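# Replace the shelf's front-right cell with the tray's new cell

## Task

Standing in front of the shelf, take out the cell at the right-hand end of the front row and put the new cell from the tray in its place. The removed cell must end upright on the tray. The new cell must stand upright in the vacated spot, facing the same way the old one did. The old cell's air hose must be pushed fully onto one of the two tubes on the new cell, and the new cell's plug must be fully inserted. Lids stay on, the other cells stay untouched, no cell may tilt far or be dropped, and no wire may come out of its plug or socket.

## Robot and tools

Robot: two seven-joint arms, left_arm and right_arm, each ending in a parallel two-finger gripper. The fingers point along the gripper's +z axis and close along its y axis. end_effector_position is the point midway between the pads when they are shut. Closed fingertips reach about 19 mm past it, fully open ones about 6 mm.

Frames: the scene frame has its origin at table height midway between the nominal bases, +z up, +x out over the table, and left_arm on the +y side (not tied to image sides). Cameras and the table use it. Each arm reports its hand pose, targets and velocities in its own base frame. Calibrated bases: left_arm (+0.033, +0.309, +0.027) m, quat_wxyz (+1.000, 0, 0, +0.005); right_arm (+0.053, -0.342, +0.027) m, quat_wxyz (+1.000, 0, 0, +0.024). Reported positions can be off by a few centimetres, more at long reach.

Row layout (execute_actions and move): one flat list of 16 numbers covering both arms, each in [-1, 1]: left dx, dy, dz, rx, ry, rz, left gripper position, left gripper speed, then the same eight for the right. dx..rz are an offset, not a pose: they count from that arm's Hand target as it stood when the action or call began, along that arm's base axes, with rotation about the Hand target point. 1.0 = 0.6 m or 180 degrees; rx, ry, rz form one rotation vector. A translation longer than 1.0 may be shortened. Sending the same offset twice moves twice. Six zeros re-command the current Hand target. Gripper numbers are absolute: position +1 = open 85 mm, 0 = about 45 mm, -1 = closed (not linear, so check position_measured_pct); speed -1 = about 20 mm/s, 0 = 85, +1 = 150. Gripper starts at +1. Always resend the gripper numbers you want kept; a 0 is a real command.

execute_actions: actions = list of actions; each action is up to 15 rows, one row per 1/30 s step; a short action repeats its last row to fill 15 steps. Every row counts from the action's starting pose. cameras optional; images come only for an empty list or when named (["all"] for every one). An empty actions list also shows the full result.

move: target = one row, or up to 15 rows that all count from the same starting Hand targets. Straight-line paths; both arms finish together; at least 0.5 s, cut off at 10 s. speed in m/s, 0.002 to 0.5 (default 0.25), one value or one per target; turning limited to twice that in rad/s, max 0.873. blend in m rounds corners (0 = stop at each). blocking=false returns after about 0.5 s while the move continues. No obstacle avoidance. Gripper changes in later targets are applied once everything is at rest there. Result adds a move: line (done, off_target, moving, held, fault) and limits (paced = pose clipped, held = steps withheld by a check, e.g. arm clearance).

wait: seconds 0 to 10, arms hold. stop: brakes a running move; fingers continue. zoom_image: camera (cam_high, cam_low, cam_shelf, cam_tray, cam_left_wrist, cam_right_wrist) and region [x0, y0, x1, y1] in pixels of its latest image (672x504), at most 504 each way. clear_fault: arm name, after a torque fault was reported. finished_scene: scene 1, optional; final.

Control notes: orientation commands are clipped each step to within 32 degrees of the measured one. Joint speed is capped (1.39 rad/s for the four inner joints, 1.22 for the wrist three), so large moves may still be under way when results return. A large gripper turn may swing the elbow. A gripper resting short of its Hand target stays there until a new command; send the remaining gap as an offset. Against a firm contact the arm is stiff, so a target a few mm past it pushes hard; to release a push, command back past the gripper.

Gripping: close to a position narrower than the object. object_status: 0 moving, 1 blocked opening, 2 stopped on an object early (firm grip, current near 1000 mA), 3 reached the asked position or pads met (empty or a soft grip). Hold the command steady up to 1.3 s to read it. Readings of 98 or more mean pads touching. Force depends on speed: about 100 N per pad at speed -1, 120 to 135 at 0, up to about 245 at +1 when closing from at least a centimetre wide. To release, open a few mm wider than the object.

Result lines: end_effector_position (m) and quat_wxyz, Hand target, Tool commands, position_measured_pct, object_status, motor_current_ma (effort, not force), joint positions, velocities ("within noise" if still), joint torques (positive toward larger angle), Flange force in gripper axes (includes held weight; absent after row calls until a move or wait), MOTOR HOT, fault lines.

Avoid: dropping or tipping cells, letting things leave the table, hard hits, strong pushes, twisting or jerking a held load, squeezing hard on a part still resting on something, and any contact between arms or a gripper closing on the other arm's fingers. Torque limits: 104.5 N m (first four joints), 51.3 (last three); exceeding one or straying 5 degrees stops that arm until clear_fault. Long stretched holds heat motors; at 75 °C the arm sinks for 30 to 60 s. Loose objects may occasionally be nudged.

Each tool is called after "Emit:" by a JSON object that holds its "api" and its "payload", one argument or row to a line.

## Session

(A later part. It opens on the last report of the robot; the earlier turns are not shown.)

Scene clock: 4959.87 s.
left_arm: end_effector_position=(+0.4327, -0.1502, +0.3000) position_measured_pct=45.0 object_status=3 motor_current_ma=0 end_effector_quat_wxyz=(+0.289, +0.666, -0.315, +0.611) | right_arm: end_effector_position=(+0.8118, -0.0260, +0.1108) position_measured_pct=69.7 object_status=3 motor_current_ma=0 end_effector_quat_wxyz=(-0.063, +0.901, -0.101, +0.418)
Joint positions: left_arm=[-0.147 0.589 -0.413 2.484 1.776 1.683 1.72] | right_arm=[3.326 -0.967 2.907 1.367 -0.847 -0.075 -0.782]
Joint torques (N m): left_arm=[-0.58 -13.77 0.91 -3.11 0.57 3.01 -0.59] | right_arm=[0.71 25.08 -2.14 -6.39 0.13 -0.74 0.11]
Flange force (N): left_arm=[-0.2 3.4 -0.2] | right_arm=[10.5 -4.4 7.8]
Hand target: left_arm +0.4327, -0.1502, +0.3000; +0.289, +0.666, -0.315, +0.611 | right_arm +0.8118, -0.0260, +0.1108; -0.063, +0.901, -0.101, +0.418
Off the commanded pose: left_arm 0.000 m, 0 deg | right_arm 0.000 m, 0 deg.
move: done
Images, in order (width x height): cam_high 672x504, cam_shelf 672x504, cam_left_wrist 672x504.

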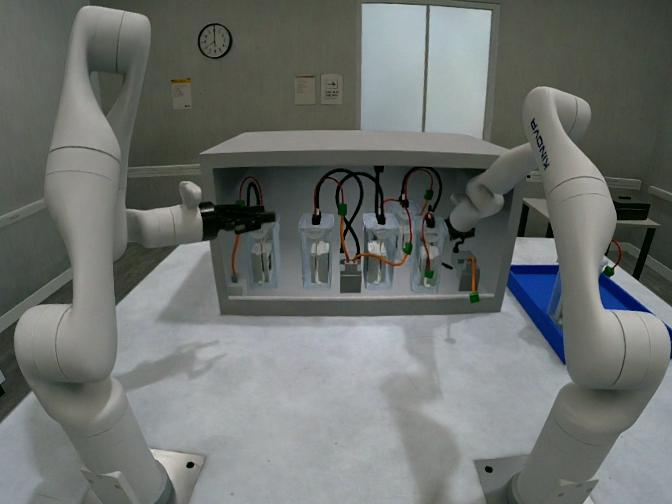

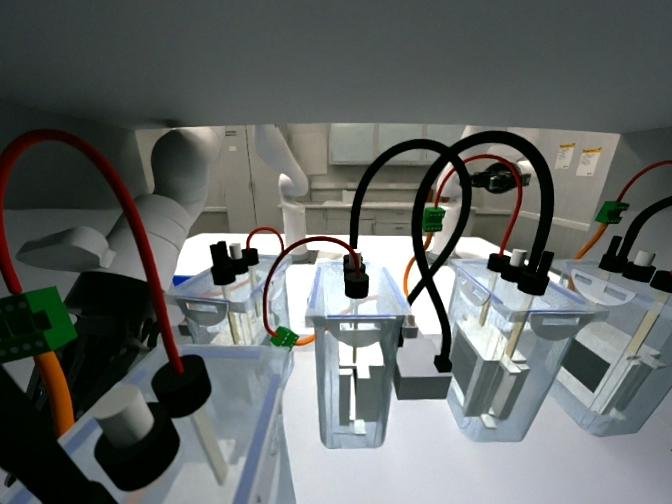

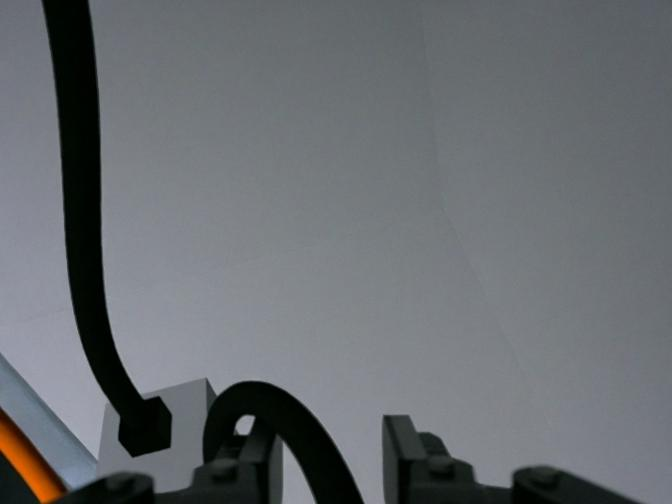

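Emit:
{"api": "move", "payload": {
  "target": [0,0,0,0,0,0,0.1,-0.8,-0.15,-0.01,0.11,0,0,0,-0.4,0],
  "speed": 0.05,
  "cameras": ["cam_left_wrist","cam_shelf","cam_high"]
}}

Emit:
{"api": "zoom_image", "payload": {
  "camera": "cam_high",
  "region": [400, 180, 520, 300]
}}

Scene clock: 5001.73 s.
left_arm: end_effector_position=(+0.4327, -0.1502, +0.3000) position_measured_pct=45.0 object_status=3 motor_current_ma=0 end_effector_quat_wxyz=(+0.289, +0.666, -0.315, +0.611) | right_arm: end_effector_position=(+0.7218, -0.0320, +0.1768) position_measured_pct=69.7 object_status=3 motor_current_ma=0 end_effector_quat_wxyz=(-0.063, +0.901, -0.101, +0.418)
Joint positions: left_arm=[-0.147 0.589 -0.413 2.484 1.776 1.683 1.72] | right_arm=[3.482 -0.722 2.736 1.702 -0.778 -0.168 -0.815]
Joint torques (N m): left_arm=[-0.56 -13.78 0.91 -3.14 0.55 2.92 -0.55] | right_arm=[0.06 19.96 -3.29 -3.86 0.37 -0.08 0.35]
Flange force (N): left_arm=[-0.6 3.6 -0.4] | right_arm=[13.0 -4.3 7.8]
Hand target: left_arm +0.4327, -0.1502, +0.3000; +0.289, +0.666, -0.315, +0.611 | right_arm +0.7218, -0.0320, +0.1768; -0.063, +0.901, -0.101, +0.418
Off the commanded pose: left_arm 0.000 m, 0 deg | right_arm 0.000 m, 0 deg.
TORQUE WARNING: the torque sensor of joint 2 (shoulder) of the right arm reached its warning level (56.7 N m). A warning alone does not stop the arm.
move: done
Images, in order (width x height): cam_high 672x504, cam_shelf 672x504, cam_left_wrist 672x504.

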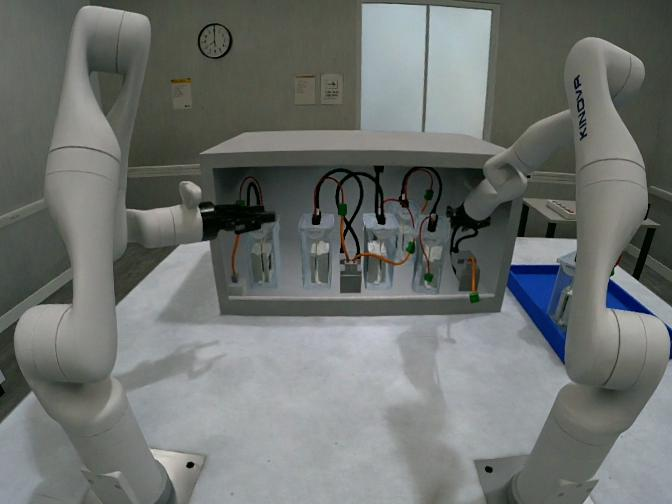

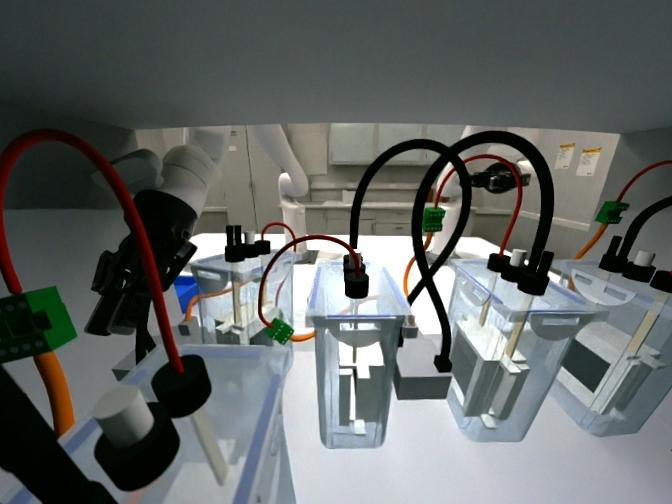

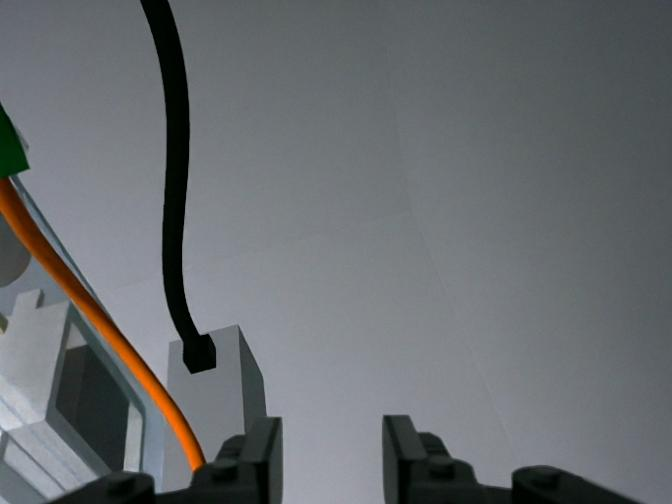

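Scaled by 4.200 from the camera's 672x504 image, which has a finer 960x720 frame.

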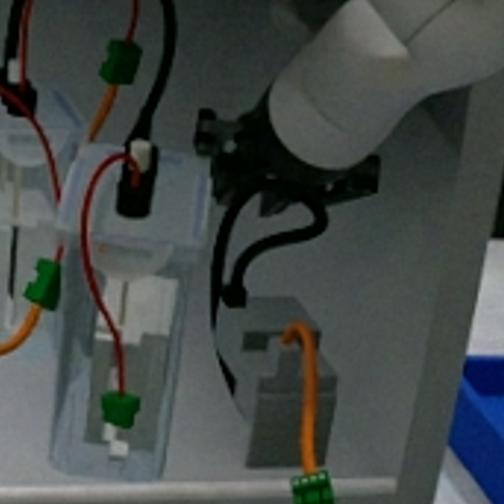

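Emit:
{"api": "move", "payload": {
  "target": [0,0,0,0,0,0,0.1,-0.8,-0.12,-0.008,0.02,0,0,0,-0.4,0],
  "speed": 0.04,
  "cameras": ["cam_left_wrist","cam_high","cam_low"]
}}

Emit:
{"api": "zoom_image", "payload": {
  "camera": "cam_high",
  "region": [400, 180, 520, 300]
}}

Emit:
{"api": "zoom_image", "payload": {
  "camera": "cam_low",
  "region": [400, 220, 560, 350]
}}

Scene clock: 5035.23 s.
left_arm: end_effector_position=(+0.4327, -0.1502, +0.3000) position_measured_pct=45.0 object_status=3 motor_current_ma=0 end_effector_quat_wxyz=(+0.289, +0.666, -0.315, +0.611) | right_arm: end_effector_position=(+0.6499, -0.0368, +0.1888) position_measured_pct=69.7 object_status=3 motor_current_ma=0 end_effector_quat_wxyz=(-0.063, +0.901, -0.101, +0.418)
Joint positions: left_arm=[-0.147 0.589 -0.413 2.484 1.776 1.683 1.72] | right_arm=[3.667 -0.62 2.54 1.948 -0.658 -0.285 -0.901]
Joint torques (N m): left_arm=[-0.55 -13.62 0.9 -3.11 0.6 2.93 -0.55] | right_arm=[0.69 19.02 -4.12 -6.36 0.43 -1.18 0.07]
Flange force (N): left_arm=[0.0 3.6 -0.6] | right_arm=[4.4 -3.0 6.7]
Hand target: left_arm +0.4327, -0.1502, +0.3000; +0.289, +0.666, -0.315, +0.611 | right_arm +0.6498, -0.0368, +0.1888; -0.063, +0.901, -0.101, +0.418
Off the commanded pose: left_arm 0.000 m, 0 deg | right_arm 0.000 m, 0 deg.
move: done
Images, in order (width x height): cam_high 672x504, cam_low 672x504, cam_left_wrist 672x504.

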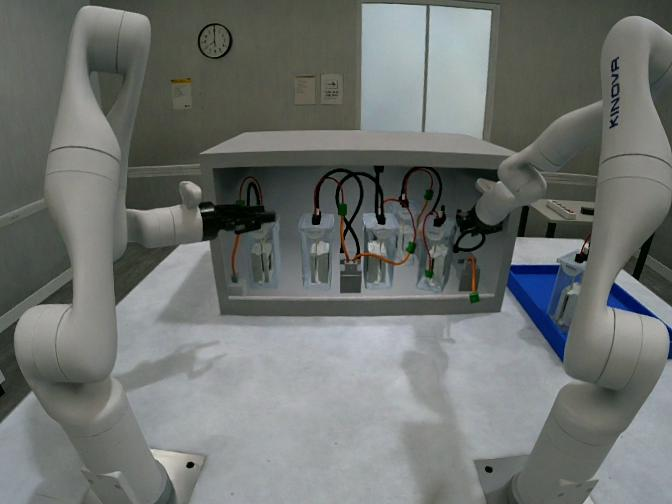

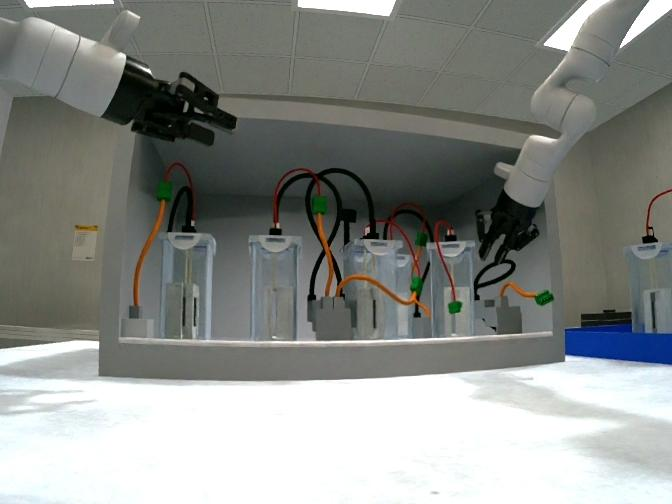

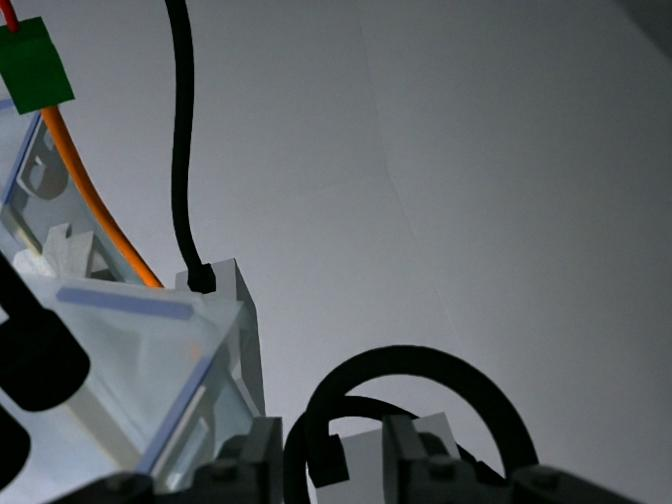

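Scaled by 4.200 from the camera's 672x504 image, which has a finer 960x720 frame.

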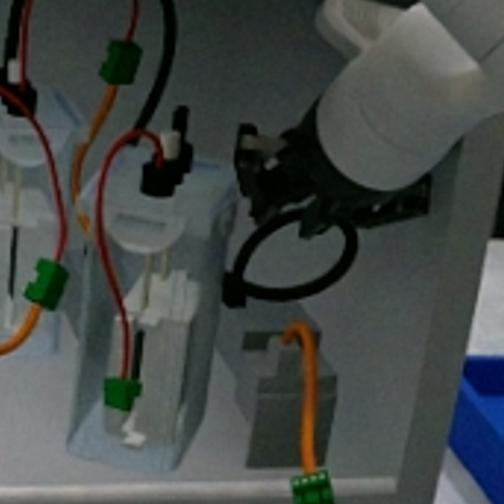

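Scaled by 3.150 from the camera's 672x504 image, which has a finer 960x720 frame.

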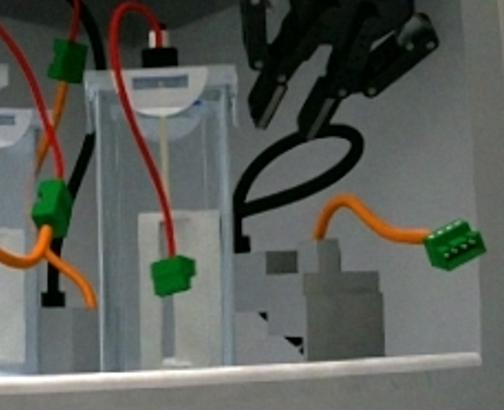

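Emit:
{"api": "move", "payload": {
  "target": [0,0,0,0,0,0,0.1,-0.8,-0.13,0.0,0.08,0,0,0,-0.4,0],
  "speed": 0.06,
  "cameras": ["cam_left_wrist","cam_high","cam_low","cam_shelf"]
}}

Emit:
{"api": "zoom_image", "payload": {
  "camera": "cam_high",
  "region": [400, 180, 520, 300]
}}

Emit:
{"api": "zoom_image", "payload": {
  "camera": "cam_left_wrist",
  "region": [100, 200, 500, 504]
}}

Scene clock: 5053.10 s.
left_arm: end_effector_position=(+0.4327, -0.1502, +0.3000) position_measured_pct=45.0 object_status=3 motor_current_ma=0 end_effector_quat_wxyz=(+0.289, +0.666, -0.315, +0.611) | right_arm: end_effector_position=(+0.5718, -0.0368, +0.2368) position_measured_pct=69.7 object_status=3 motor_current_ma=0 end_effector_quat_wxyz=(-0.063, +0.901, -0.101, +0.418)
Joint positions: left_arm=[-0.147 0.589 -0.413 2.484 1.776 1.683 1.72] | right_arm=[3.835 -0.394 2.413 2.144 -0.625 -0.228 -0.993]
Joint torques (N m): left_arm=[-0.62 -13.75 0.92 -3.11 0.64 2.92 -0.51] | right_arm=[0.65 14.38 -3.33 -6.89 0.33 -1.33 0.06]
Flange force (N): left_arm=[-0.6 3.6 -0.7] | right_arm=[4.9 -4.5 7.7]
Hand target: left_arm +0.4327, -0.1502, +0.3000; +0.289, +0.666, -0.315, +0.611 | right_arm +0.5718, -0.0368, +0.2368; -0.063, +0.901, -0.101, +0.418
Off the commanded pose: left_arm 0.000 m, 0 deg | right_arm 0.000 m, 0 deg.
move: done
Images, in order (width x height): cam_high 672x504, cam_low 672x504, cam_shelf 672x504, cam_left_wrist 672x504.

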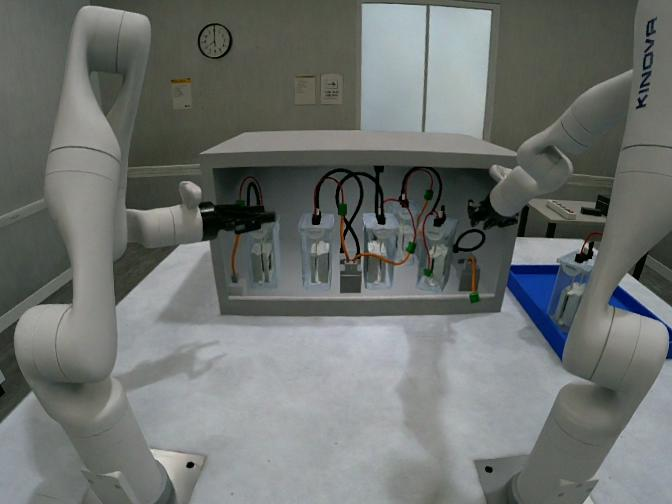

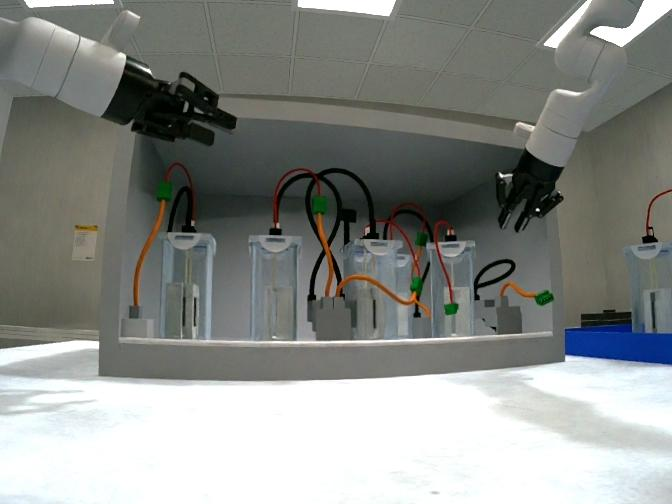

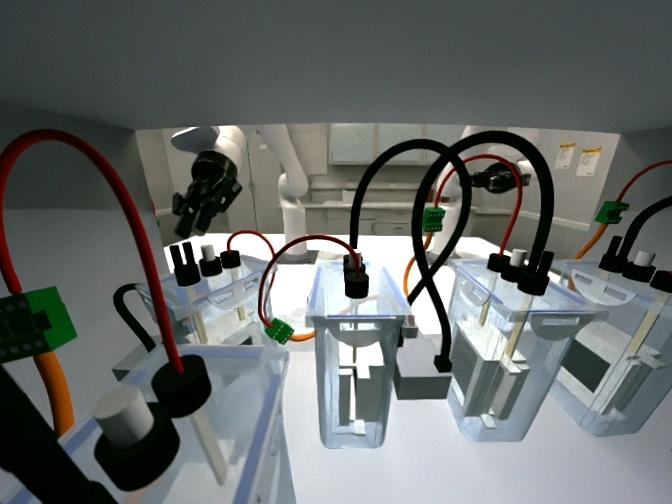

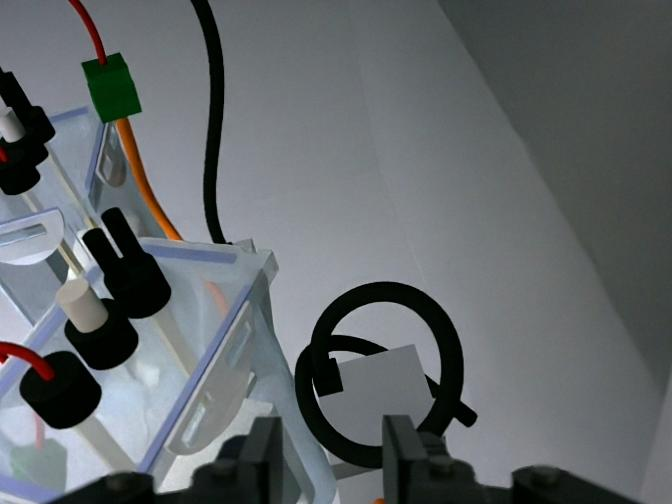

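Scaled by 4.200 from the camera's 672x504 image, which has a finer 960x720 frame.

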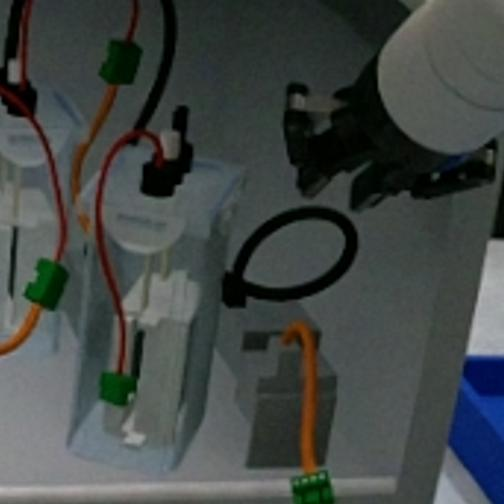

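Scaled by 1.260.

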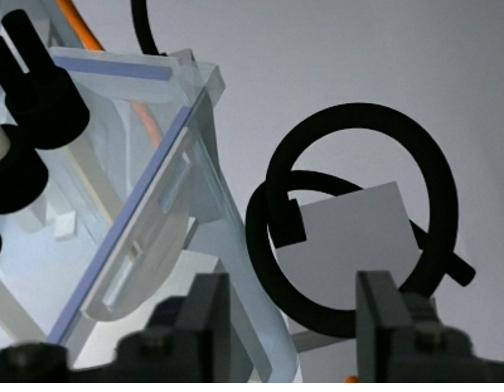

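Emit:
{"api": "move", "payload": {
  "target": [0,0,0,0,0,0,0.1,-0.8,0.0375,0.0022,-0.0788,-0.0645,0.0198,0.112,-0.4,0],
  "speed": 0.08,
  "cameras": ["cam_left_wrist","cam_low"]
}}

Emit:
{"api": "zoom_image", "payload": {
  "camera": "cam_low",
  "region": [420, 220, 570, 350]
}}

Scene clock: 5166.70 s.
left_arm: end_effector_position=(+0.4327, -0.1502, +0.3000) position_measured_pct=45.0 object_status=3 motor_current_ma=0 end_effector_quat_wxyz=(+0.289, +0.666, -0.315, +0.611) | right_arm: end_effector_position=(+0.5943, -0.0354, +0.1895) position_measured_pct=69.7 object_status=3 motor_current_ma=0 end_effector_quat_wxyz=(-0.041, +0.919, +0.099, +0.381)
Joint positions: left_arm=[-0.147 0.589 -0.413 2.484 1.776 1.683 1.72] | right_arm=[3.83 -0.544 2.473 2.015 -0.38 -0.061 -0.746]
Joint torques (N m): left_arm=[-0.59 -13.63 0.84 -3.18 0.53 2.98 -0.6] | right_arm=[17.72 13.3 12.76 -17.55 -0.24 -7.64 0.11]
Flange force (N): left_arm=[0.2 3.7 -0.1] | right_arm=[-3.0 -39.2 -13.0]
Hand target: left_arm +0.4327, -0.1502, +0.3000; +0.289, +0.666, -0.315, +0.611 | right_arm +0.5943, -0.0355, +0.1895; -0.041, +0.919, +0.099, +0.381
Off the commanded pose: left_arm 0.000 m, 0 deg | right_arm 0.000 m, 0 deg.
move: done
Images, in order (width x height): cam_low 672x504, cam_left_wrist 672x504.

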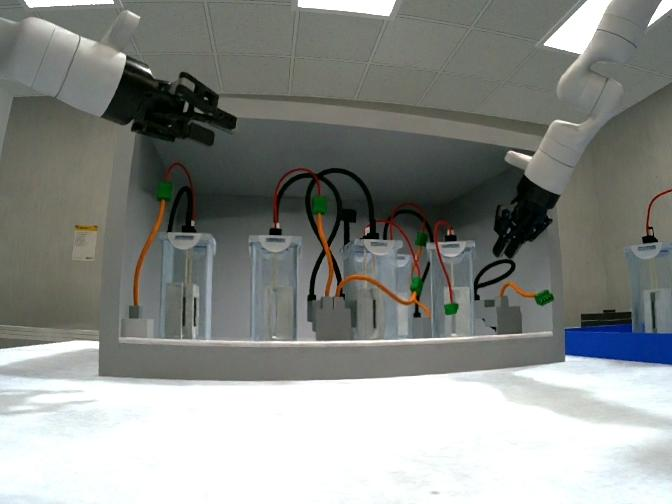

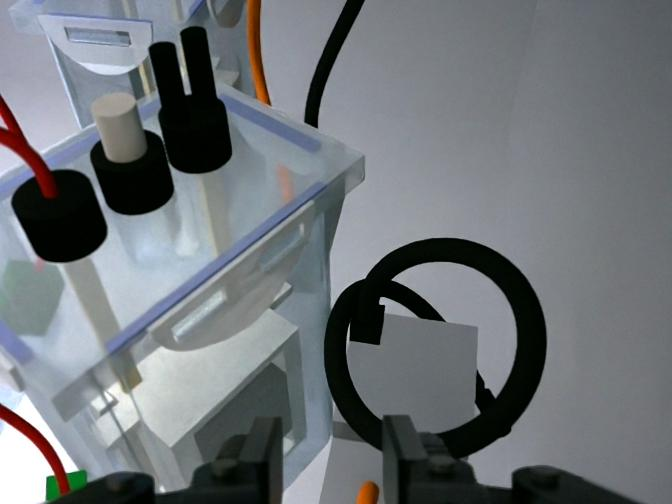

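Scaled by 3.360 from the camera's 672x504 image, which has a finer 960x720 frame.

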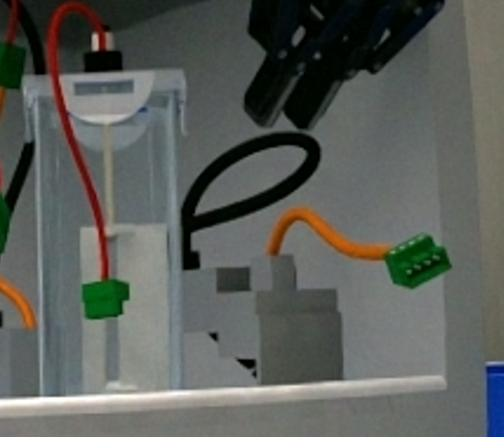

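Emit:
{"api": "move", "payload": {
  "target": [0,0,0,0,0,0,0.1,-0.8,0.0833,0.023,-0.0848,0,0,0,-0.4,0],
  "speed": 0.05,
  "cameras": ["cam_left_wrist","cam_low"]
}}

Emit:
{"api": "zoom_image", "payload": {
  "camera": "cam_low",
  "region": [420, 220, 570, 350]
}}

Scene clock: 5206.67 s.
left_arm: end_effector_position=(+0.4327, -0.1502, +0.3000) position_measured_pct=45.0 object_status=3 motor_current_ma=0 end_effector_quat_wxyz=(+0.289, +0.666, -0.315, +0.611) | right_arm: end_effector_position=(+0.6443, -0.0217, +0.1386) position_measured_pct=69.7 object_status=3 motor_current_ma=0 end_effector_quat_wxyz=(-0.041, +0.919, +0.099, +0.381)
Joint positions: left_arm=[-0.147 0.589 -0.413 2.484 1.776 1.683 1.72] | right_arm=[3.68 -0.711 2.572 1.899 -0.387 -0.137 -0.725]
Joint torques (N m): left_arm=[-0.62 -13.68 0.86 -3.14 0.62 2.97 -0.6] | right_arm=[0.63 19.97 -4.58 -5.87 0.15 -1.18 0.05]
Flange force (N): left_arm=[0.1 3.5 -0.4] | right_arm=[4.0 -0.4 6.6]
Hand target: left_arm +0.4327, -0.1502, +0.3000; +0.289, +0.666, -0.315, +0.611 | right_arm +0.6443, -0.0217, +0.1386; -0.041, +0.919, +0.099, +0.381
Off the commanded pose: left_arm 0.000 m, 0 deg | right_arm 0.000 m, 0 deg.
move: done
Images, in order (width x height): cam_low 672x504, cam_left_wrist 672x504.

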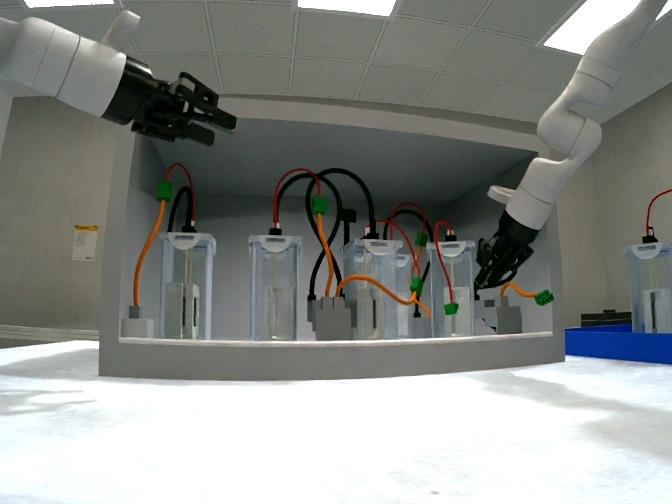

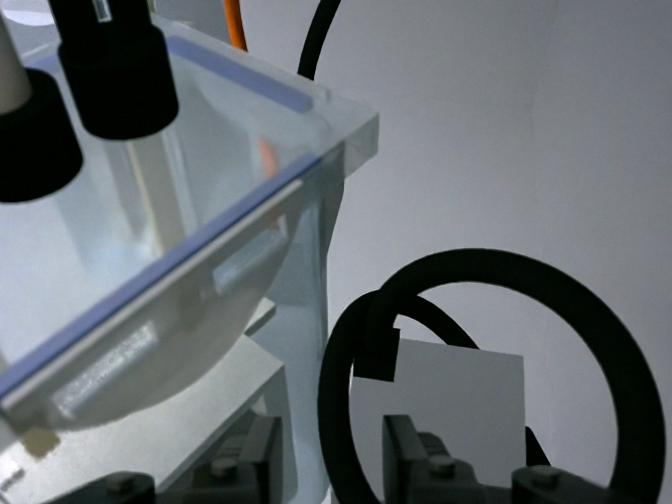

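Scaled by 3.360 from the camera's 672x504 image, which has a finer 960x720 frame.

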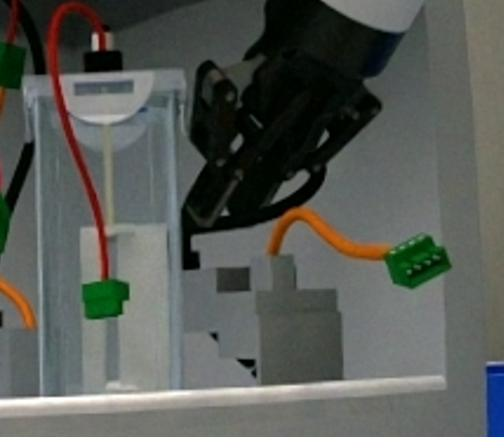

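Emit:
{"api": "move", "payload": {
  "target": [0,0,0,0,0,0,0.1,-0.8,0,0,0,0,0,0,-0.95,-1],
  "cameras": ["cam_left_wrist"]
}}

Scene clock: 5214.20 s.
left_arm: end_effector_position=(+0.4327, -0.1502, +0.3000) position_measured_pct=45.0 object_status=3 motor_current_ma=0 end_effector_quat_wxyz=(+0.289, +0.666, -0.315, +0.611) | right_arm: end_effector_position=(+0.6443, -0.0217, +0.1386) position_measured_pct=93.5 object_status=0 motor_current_ma=1000 end_effector_quat_wxyz=(-0.041, +0.919, +0.099, +0.381)
Joint positions: left_arm=[-0.147 0.589 -0.413 2.484 1.776 1.683 1.72] | right_arm=[3.68 -0.711 2.572 1.899 -0.387 -0.137 -0.725]
Joint torques (N m): left_arm=[-0.59 -13.71 0.92 -3.21 0.55 2.96 -0.54] | right_arm=[0.73 19.94 -4.49 -6.02 0.17 -1.29 0.02]
Flange force (N): left_arm=[-0.3 3.9 -0.4] | right_arm=[4.0 -0.6 6.2]
Hand target: left_arm +0.4327, -0.1502, +0.3000; +0.289, +0.666, -0.315, +0.611 | right_arm +0.6443, -0.0217, +0.1386; -0.041, +0.919, +0.099, +0.381
Off the commanded pose: left_arm 0.000 m, 0 deg | right_arm 0.000 m, 0 deg.
move: done
Images, in order (width x height): cam_left_wrist 672x504.

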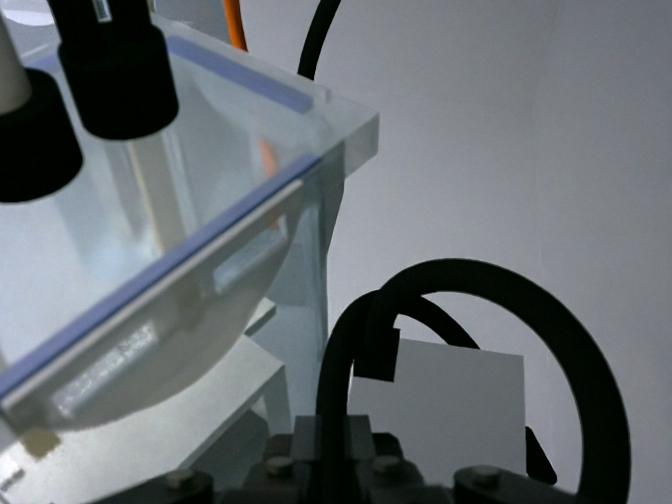

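Emit:
{"api": "move", "payload": {
  "target": [0,0,0,0,0,0,0.1,-0.8,-0.05,-0.005,0.1,0,0,0,-0.95,-1],
  "speed": 0.04,
  "cameras": ["cam_left_wrist","cam_high","cam_low"]
}}

Emit:
{"api": "zoom_image", "payload": {
  "camera": "cam_low",
  "region": [420, 190, 570, 350]
}}

Scene clock: 5223.73 s.
left_arm: end_effector_position=(+0.4327, -0.1502, +0.3000) position_measured_pct=45.0 object_status=3 motor_current_ma=0 end_effector_quat_wxyz=(+0.289, +0.666, -0.315, +0.611) | right_arm: end_effector_position=(+0.6143, -0.0247, +0.1986) position_measured_pct=93.5 object_status=2 motor_current_ma=1000 end_effector_quat_wxyz=(-0.041, +0.919, +0.099, +0.381)
Joint positions: left_arm=[-0.147 0.589 -0.413 2.484 1.776 1.683 1.72] | right_arm=[3.728 -0.536 2.561 1.947 -0.418 -0.013 -0.752]
Joint torques (N m): left_arm=[-0.68 -13.7 0.9 -3.16 0.61 2.96 -0.59] | right_arm=[0.75 17.8 -3.67 -6.85 -0.01 -1.33 0.05]
Flange force (N): left_arm=[0.0 3.7 -0.2] | right_arm=[6.1 -1.0 6.9]
Hand target: left_arm +0.4327, -0.1502, +0.3000; +0.289, +0.666, -0.315, +0.611 | right_arm +0.6143, -0.0247, +0.1986; -0.041, +0.919, +0.099, +0.381
Off the commanded pose: left_arm 0.000 m, 0 deg | right_arm 0.000 m, 0 deg.
move: done
Images, in order (width x height): cam_high 672x504, cam_low 672x504, cam_left_wrist 672x504.

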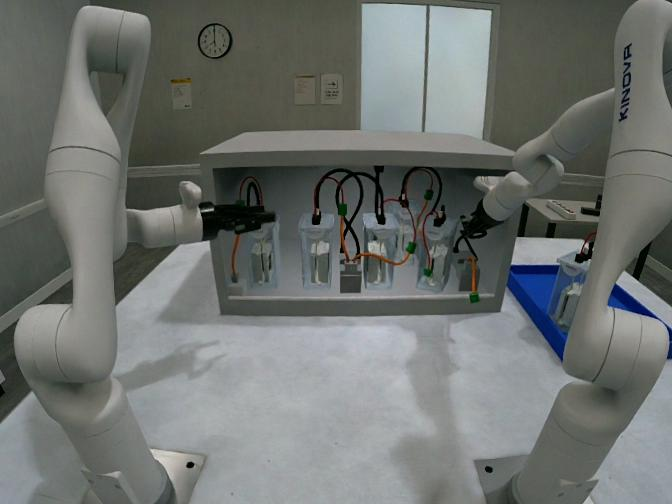

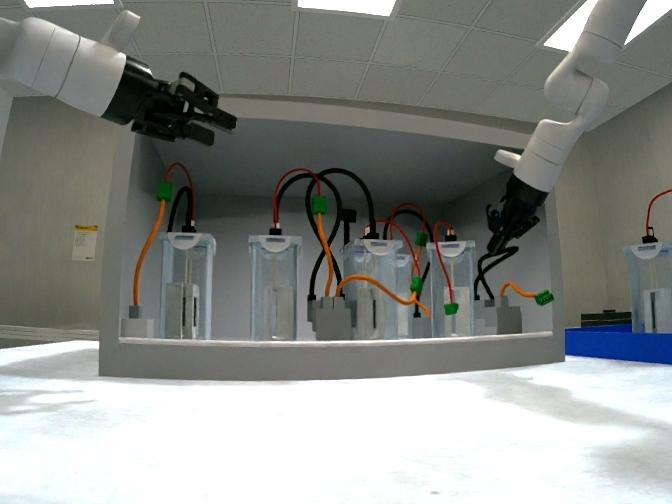

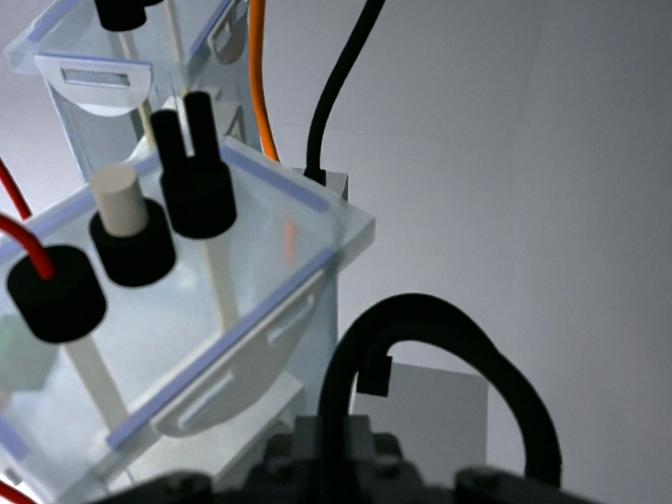

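Scaled by 3.150 from the camera's 672x504 image, which has a finer 960x720 frame.

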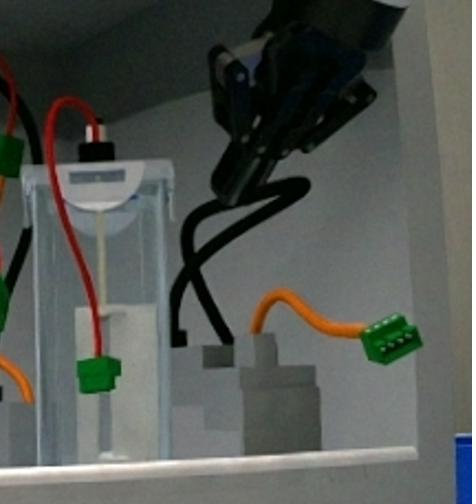

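Emit:
{"api": "move", "payload": {
  "target": [0,0,0,0,0,0,0.1,-0.8,-0.06,-0.0,0.1,0,0,0,-0.95,-1],
  "speed": 0.05,
  "cameras": ["cam_left_wrist","cam_high","cam_low"]
}}

Emit:
{"api": "zoom_image", "payload": {
  "camera": "cam_low",
  "region": [420, 190, 570, 350]
}}

Emit:
{"api": "zoom_image", "payload": {
  "camera": "cam_high",
  "region": [400, 180, 520, 300]
}}

Scene clock: 5236.57 s.
left_arm: end_effector_position=(+0.4327, -0.1502, +0.3000) position_measured_pct=45.0 object_status=3 motor_current_ma=0 end_effector_quat_wxyz=(+0.289, +0.666, -0.315, +0.611) | right_arm: end_effector_position=(+0.5783, -0.0247, +0.2586) position_measured_pct=93.5 object_status=2 motor_current_ma=1000 end_effector_quat_wxyz=(-0.041, +0.919, +0.099, +0.381)
Joint positions: left_arm=[-0.147 0.589 -0.413 2.484 1.776 1.683 1.72] | right_arm=[3.806 -0.352 2.527 1.979 -0.449 0.14 -0.777]
Joint torques (N m): left_arm=[-0.56 -13.7 0.83 -3.12 0.61 2.96 -0.54] | right_arm=[0.88 15.47 -2.76 -7.77 -0.24 -1.26 0.06]
Flange force (N): left_arm=[-0.3 3.6 -0.5] | right_arm=[8.6 -1.6 9.3]
Hand target: left_arm +0.4327, -0.1502, +0.3000; +0.289, +0.666, -0.315, +0.611 | right_arm +0.5783, -0.0247, +0.2586; -0.041, +0.919, +0.099, +0.381
Off the commanded pose: left_arm 0.000 m, 0 deg | right_arm 0.000 m, 0 deg.
move: done
Images, in order (width x height): cam_high 672x504, cam_low 672x504, cam_left_wrist 672x504.

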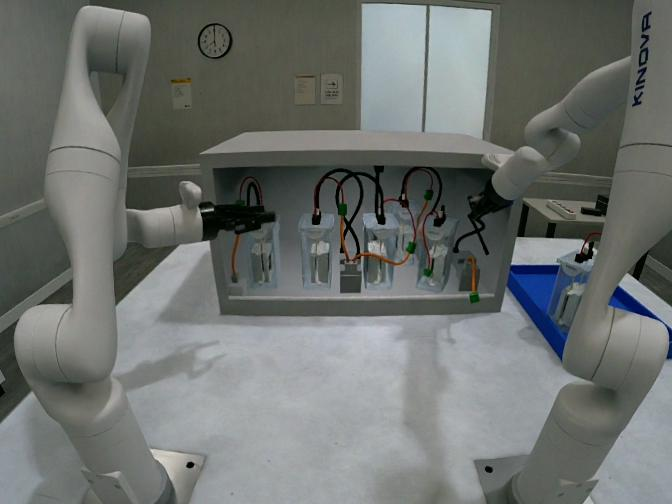

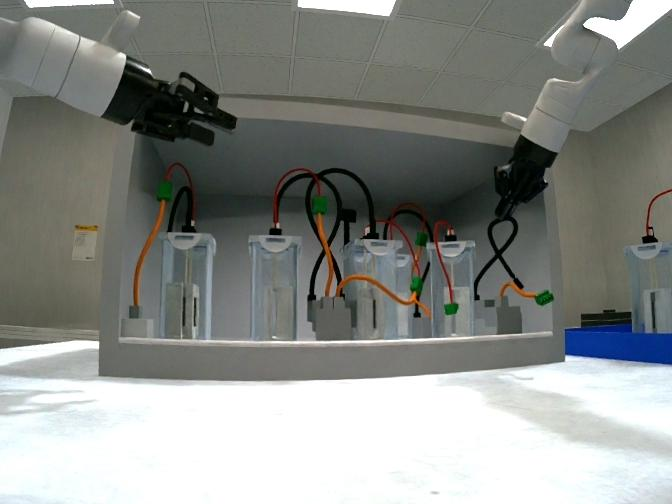

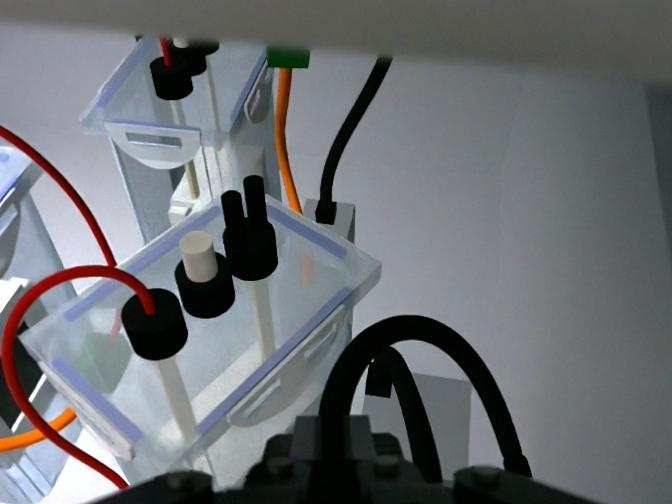

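Scaled by 3.150 from the camera's 672x504 image, which has a finer 960x720 frame.

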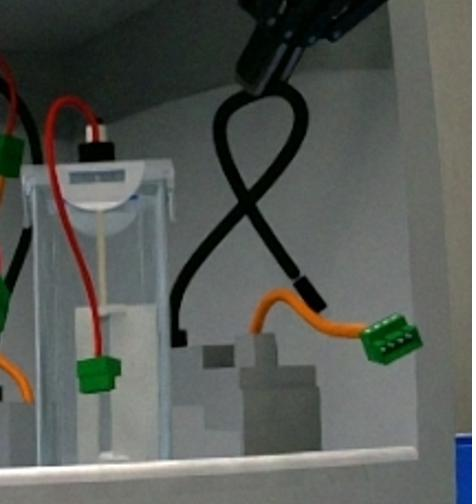

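Scaled by 4.200 from the camera's 672x504 image, which has a finer 960x720 frame.

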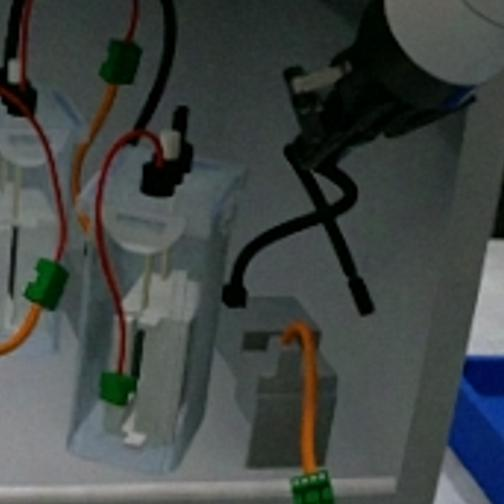

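Emit:
{"api": "move", "payload": {
  "target": [0,0,0,0,0,0,0.1,-0.8,-0.04,0.0,-0.12,0,0,0,-0.95,-1],
  "speed": 0.05,
  "cameras": ["cam_left_wrist","cam_high","cam_low"]
}}

Emit:
{"api": "zoom_image", "payload": {
  "camera": "cam_low",
  "region": [420, 190, 570, 350]
}}

Emit:
{"api": "zoom_image", "payload": {
  "camera": "cam_high",
  "region": [400, 180, 520, 300]
}}

Scene clock: 5285.30 s.
left_arm: end_effector_position=(+0.4327, -0.1502, +0.3000) position_measured_pct=45.0 object_status=3 motor_current_ma=0 end_effector_quat_wxyz=(+0.289, +0.666, -0.315, +0.611) | right_arm: end_effector_position=(+0.5543, -0.0247, +0.1866) position_measured_pct=93.5 object_status=2 motor_current_ma=1000 end_effector_quat_wxyz=(-0.041, +0.919, +0.099, +0.381)
Joint positions: left_arm=[-0.147 0.589 -0.413 2.484 1.776 1.683 1.72] | right_arm=[3.922 -0.508 2.359 2.152 -0.413 -0.147 -0.721]
Joint torques (N m): left_arm=[-0.52 -13.67 0.9 -3.18 0.65 2.92 -0.58] | right_arm=[0.96 14.79 -3.89 -5.46 0.11 -1.08 0.01]
Flange force (N): left_arm=[-0.1 3.6 -0.9] | right_arm=[5.0 -0.8 9.0]
Hand target: left_arm +0.4327, -0.1502, +0.3000; +0.289, +0.666, -0.315, +0.611 | right_arm +0.5543, -0.0247, +0.1866; -0.041, +0.919, +0.099, +0.381
Off the commanded pose: left_arm 0.000 m, 0 deg | right_arm 0.000 m, 0 deg.
move: done
Images, in order (width x height): cam_high 672x504, cam_low 672x504, cam_left_wrist 672x504.

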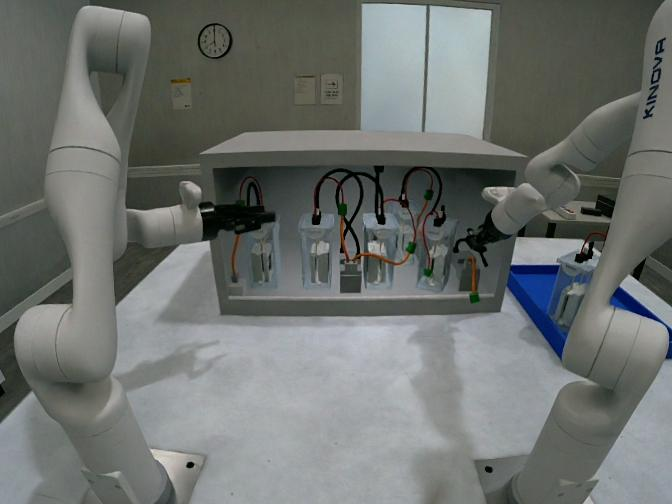

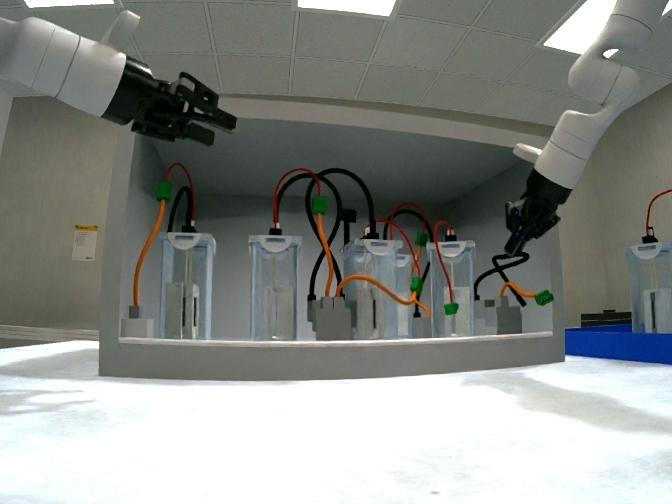

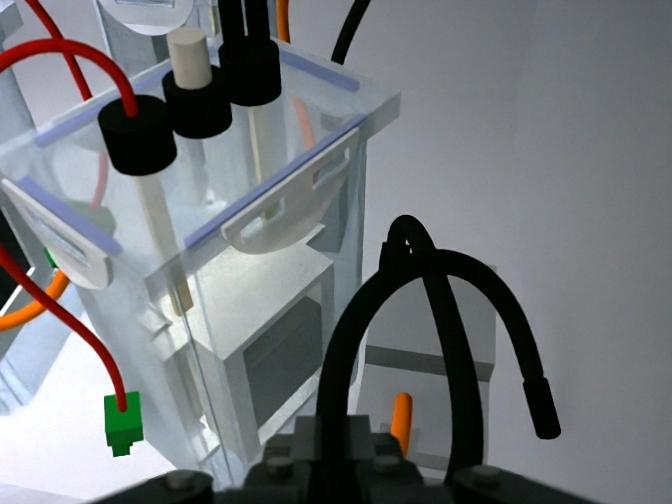

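Scaled by 3.150 from the camera's 672x504 image, which has a finer 960x720 frame.

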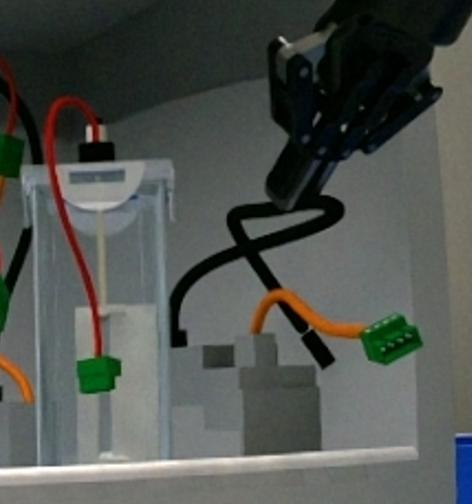

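Scaled by 4.200 from the camera's 672x504 image, which has a finer 960x720 frame.

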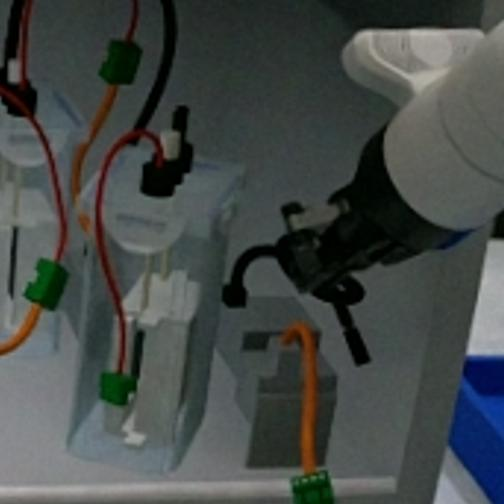

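Emit:
{"api": "move", "payload": {
  "target": [0,0,0,0,0,0,0.1,-0.8,-0.058,0.02,-0.025,0,0,0,-0.95,-1],
  "speed": 0.05,
  "cameras": ["cam_left_wrist","cam_high","cam_low"]
}}

Emit:
{"api": "zoom_image", "payload": {
  "camera": "cam_low",
  "region": [420, 190, 570, 350]
}}

Scene clock: 5305.70 s.
left_arm: end_effector_position=(+0.4327, -0.1502, +0.3000) position_measured_pct=45.0 object_status=3 motor_current_ma=0 end_effector_quat_wxyz=(+0.289, +0.666, -0.315, +0.611) | right_arm: end_effector_position=(+0.5195, -0.0127, +0.1716) position_measured_pct=93.5 object_status=2 motor_current_ma=1000 end_effector_quat_wxyz=(-0.041, +0.919, +0.099, +0.381)
Joint positions: left_arm=[-0.147 0.589 -0.413 2.484 1.776 1.683 1.72] | right_arm=[3.972 -0.514 2.278 2.281 -0.389 -0.27 -0.752]
Joint torques (N m): left_arm=[-0.62 -13.71 0.93 -3.13 0.68 2.96 -0.52] | right_arm=[0.93 13.3 -3.71 -2.81 0.1 -0.43 -0.05]
Flange force (N): left_arm=[-0.3 3.7 -0.8] | right_arm=[5.5 0.2 12.2]
Hand target: left_arm +0.4327, -0.1502, +0.3000; +0.289, +0.666, -0.315, +0.611 | right_arm +0.5195, -0.0127, +0.1716; -0.041, +0.919, +0.099, +0.381
Off the commanded pose: left_arm 0.000 m, 0 deg | right_arm 0.000 m, 0 deg.
move: done
Images, in order (width x height): cam_high 672x504, cam_low 672x504, cam_left_wrist 672x504.

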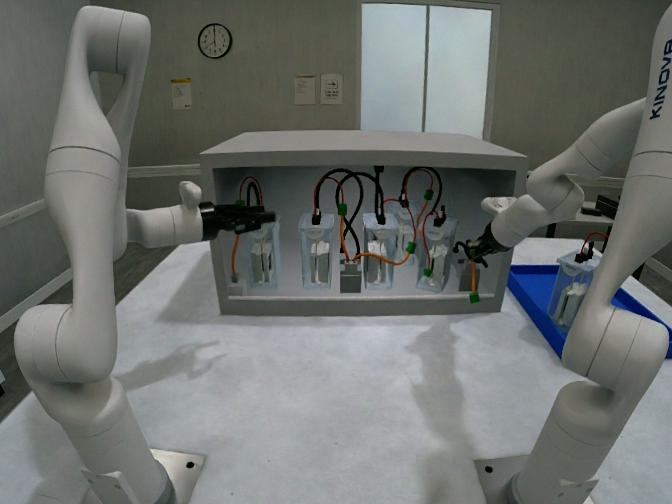

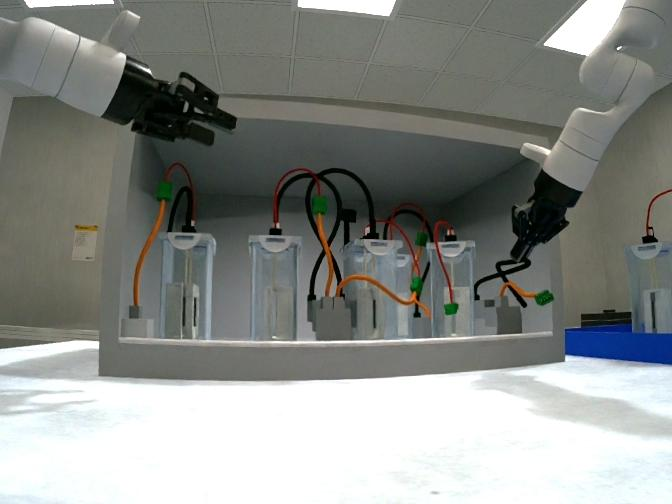

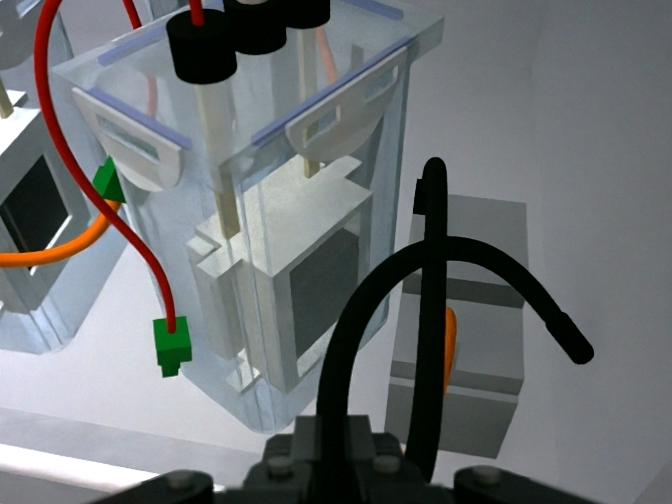

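Scaled by 3.150 from the camera's 672x504 image, which has a finer 960x720 frame.

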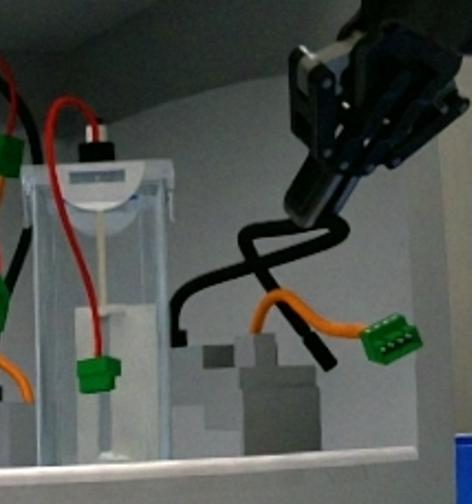

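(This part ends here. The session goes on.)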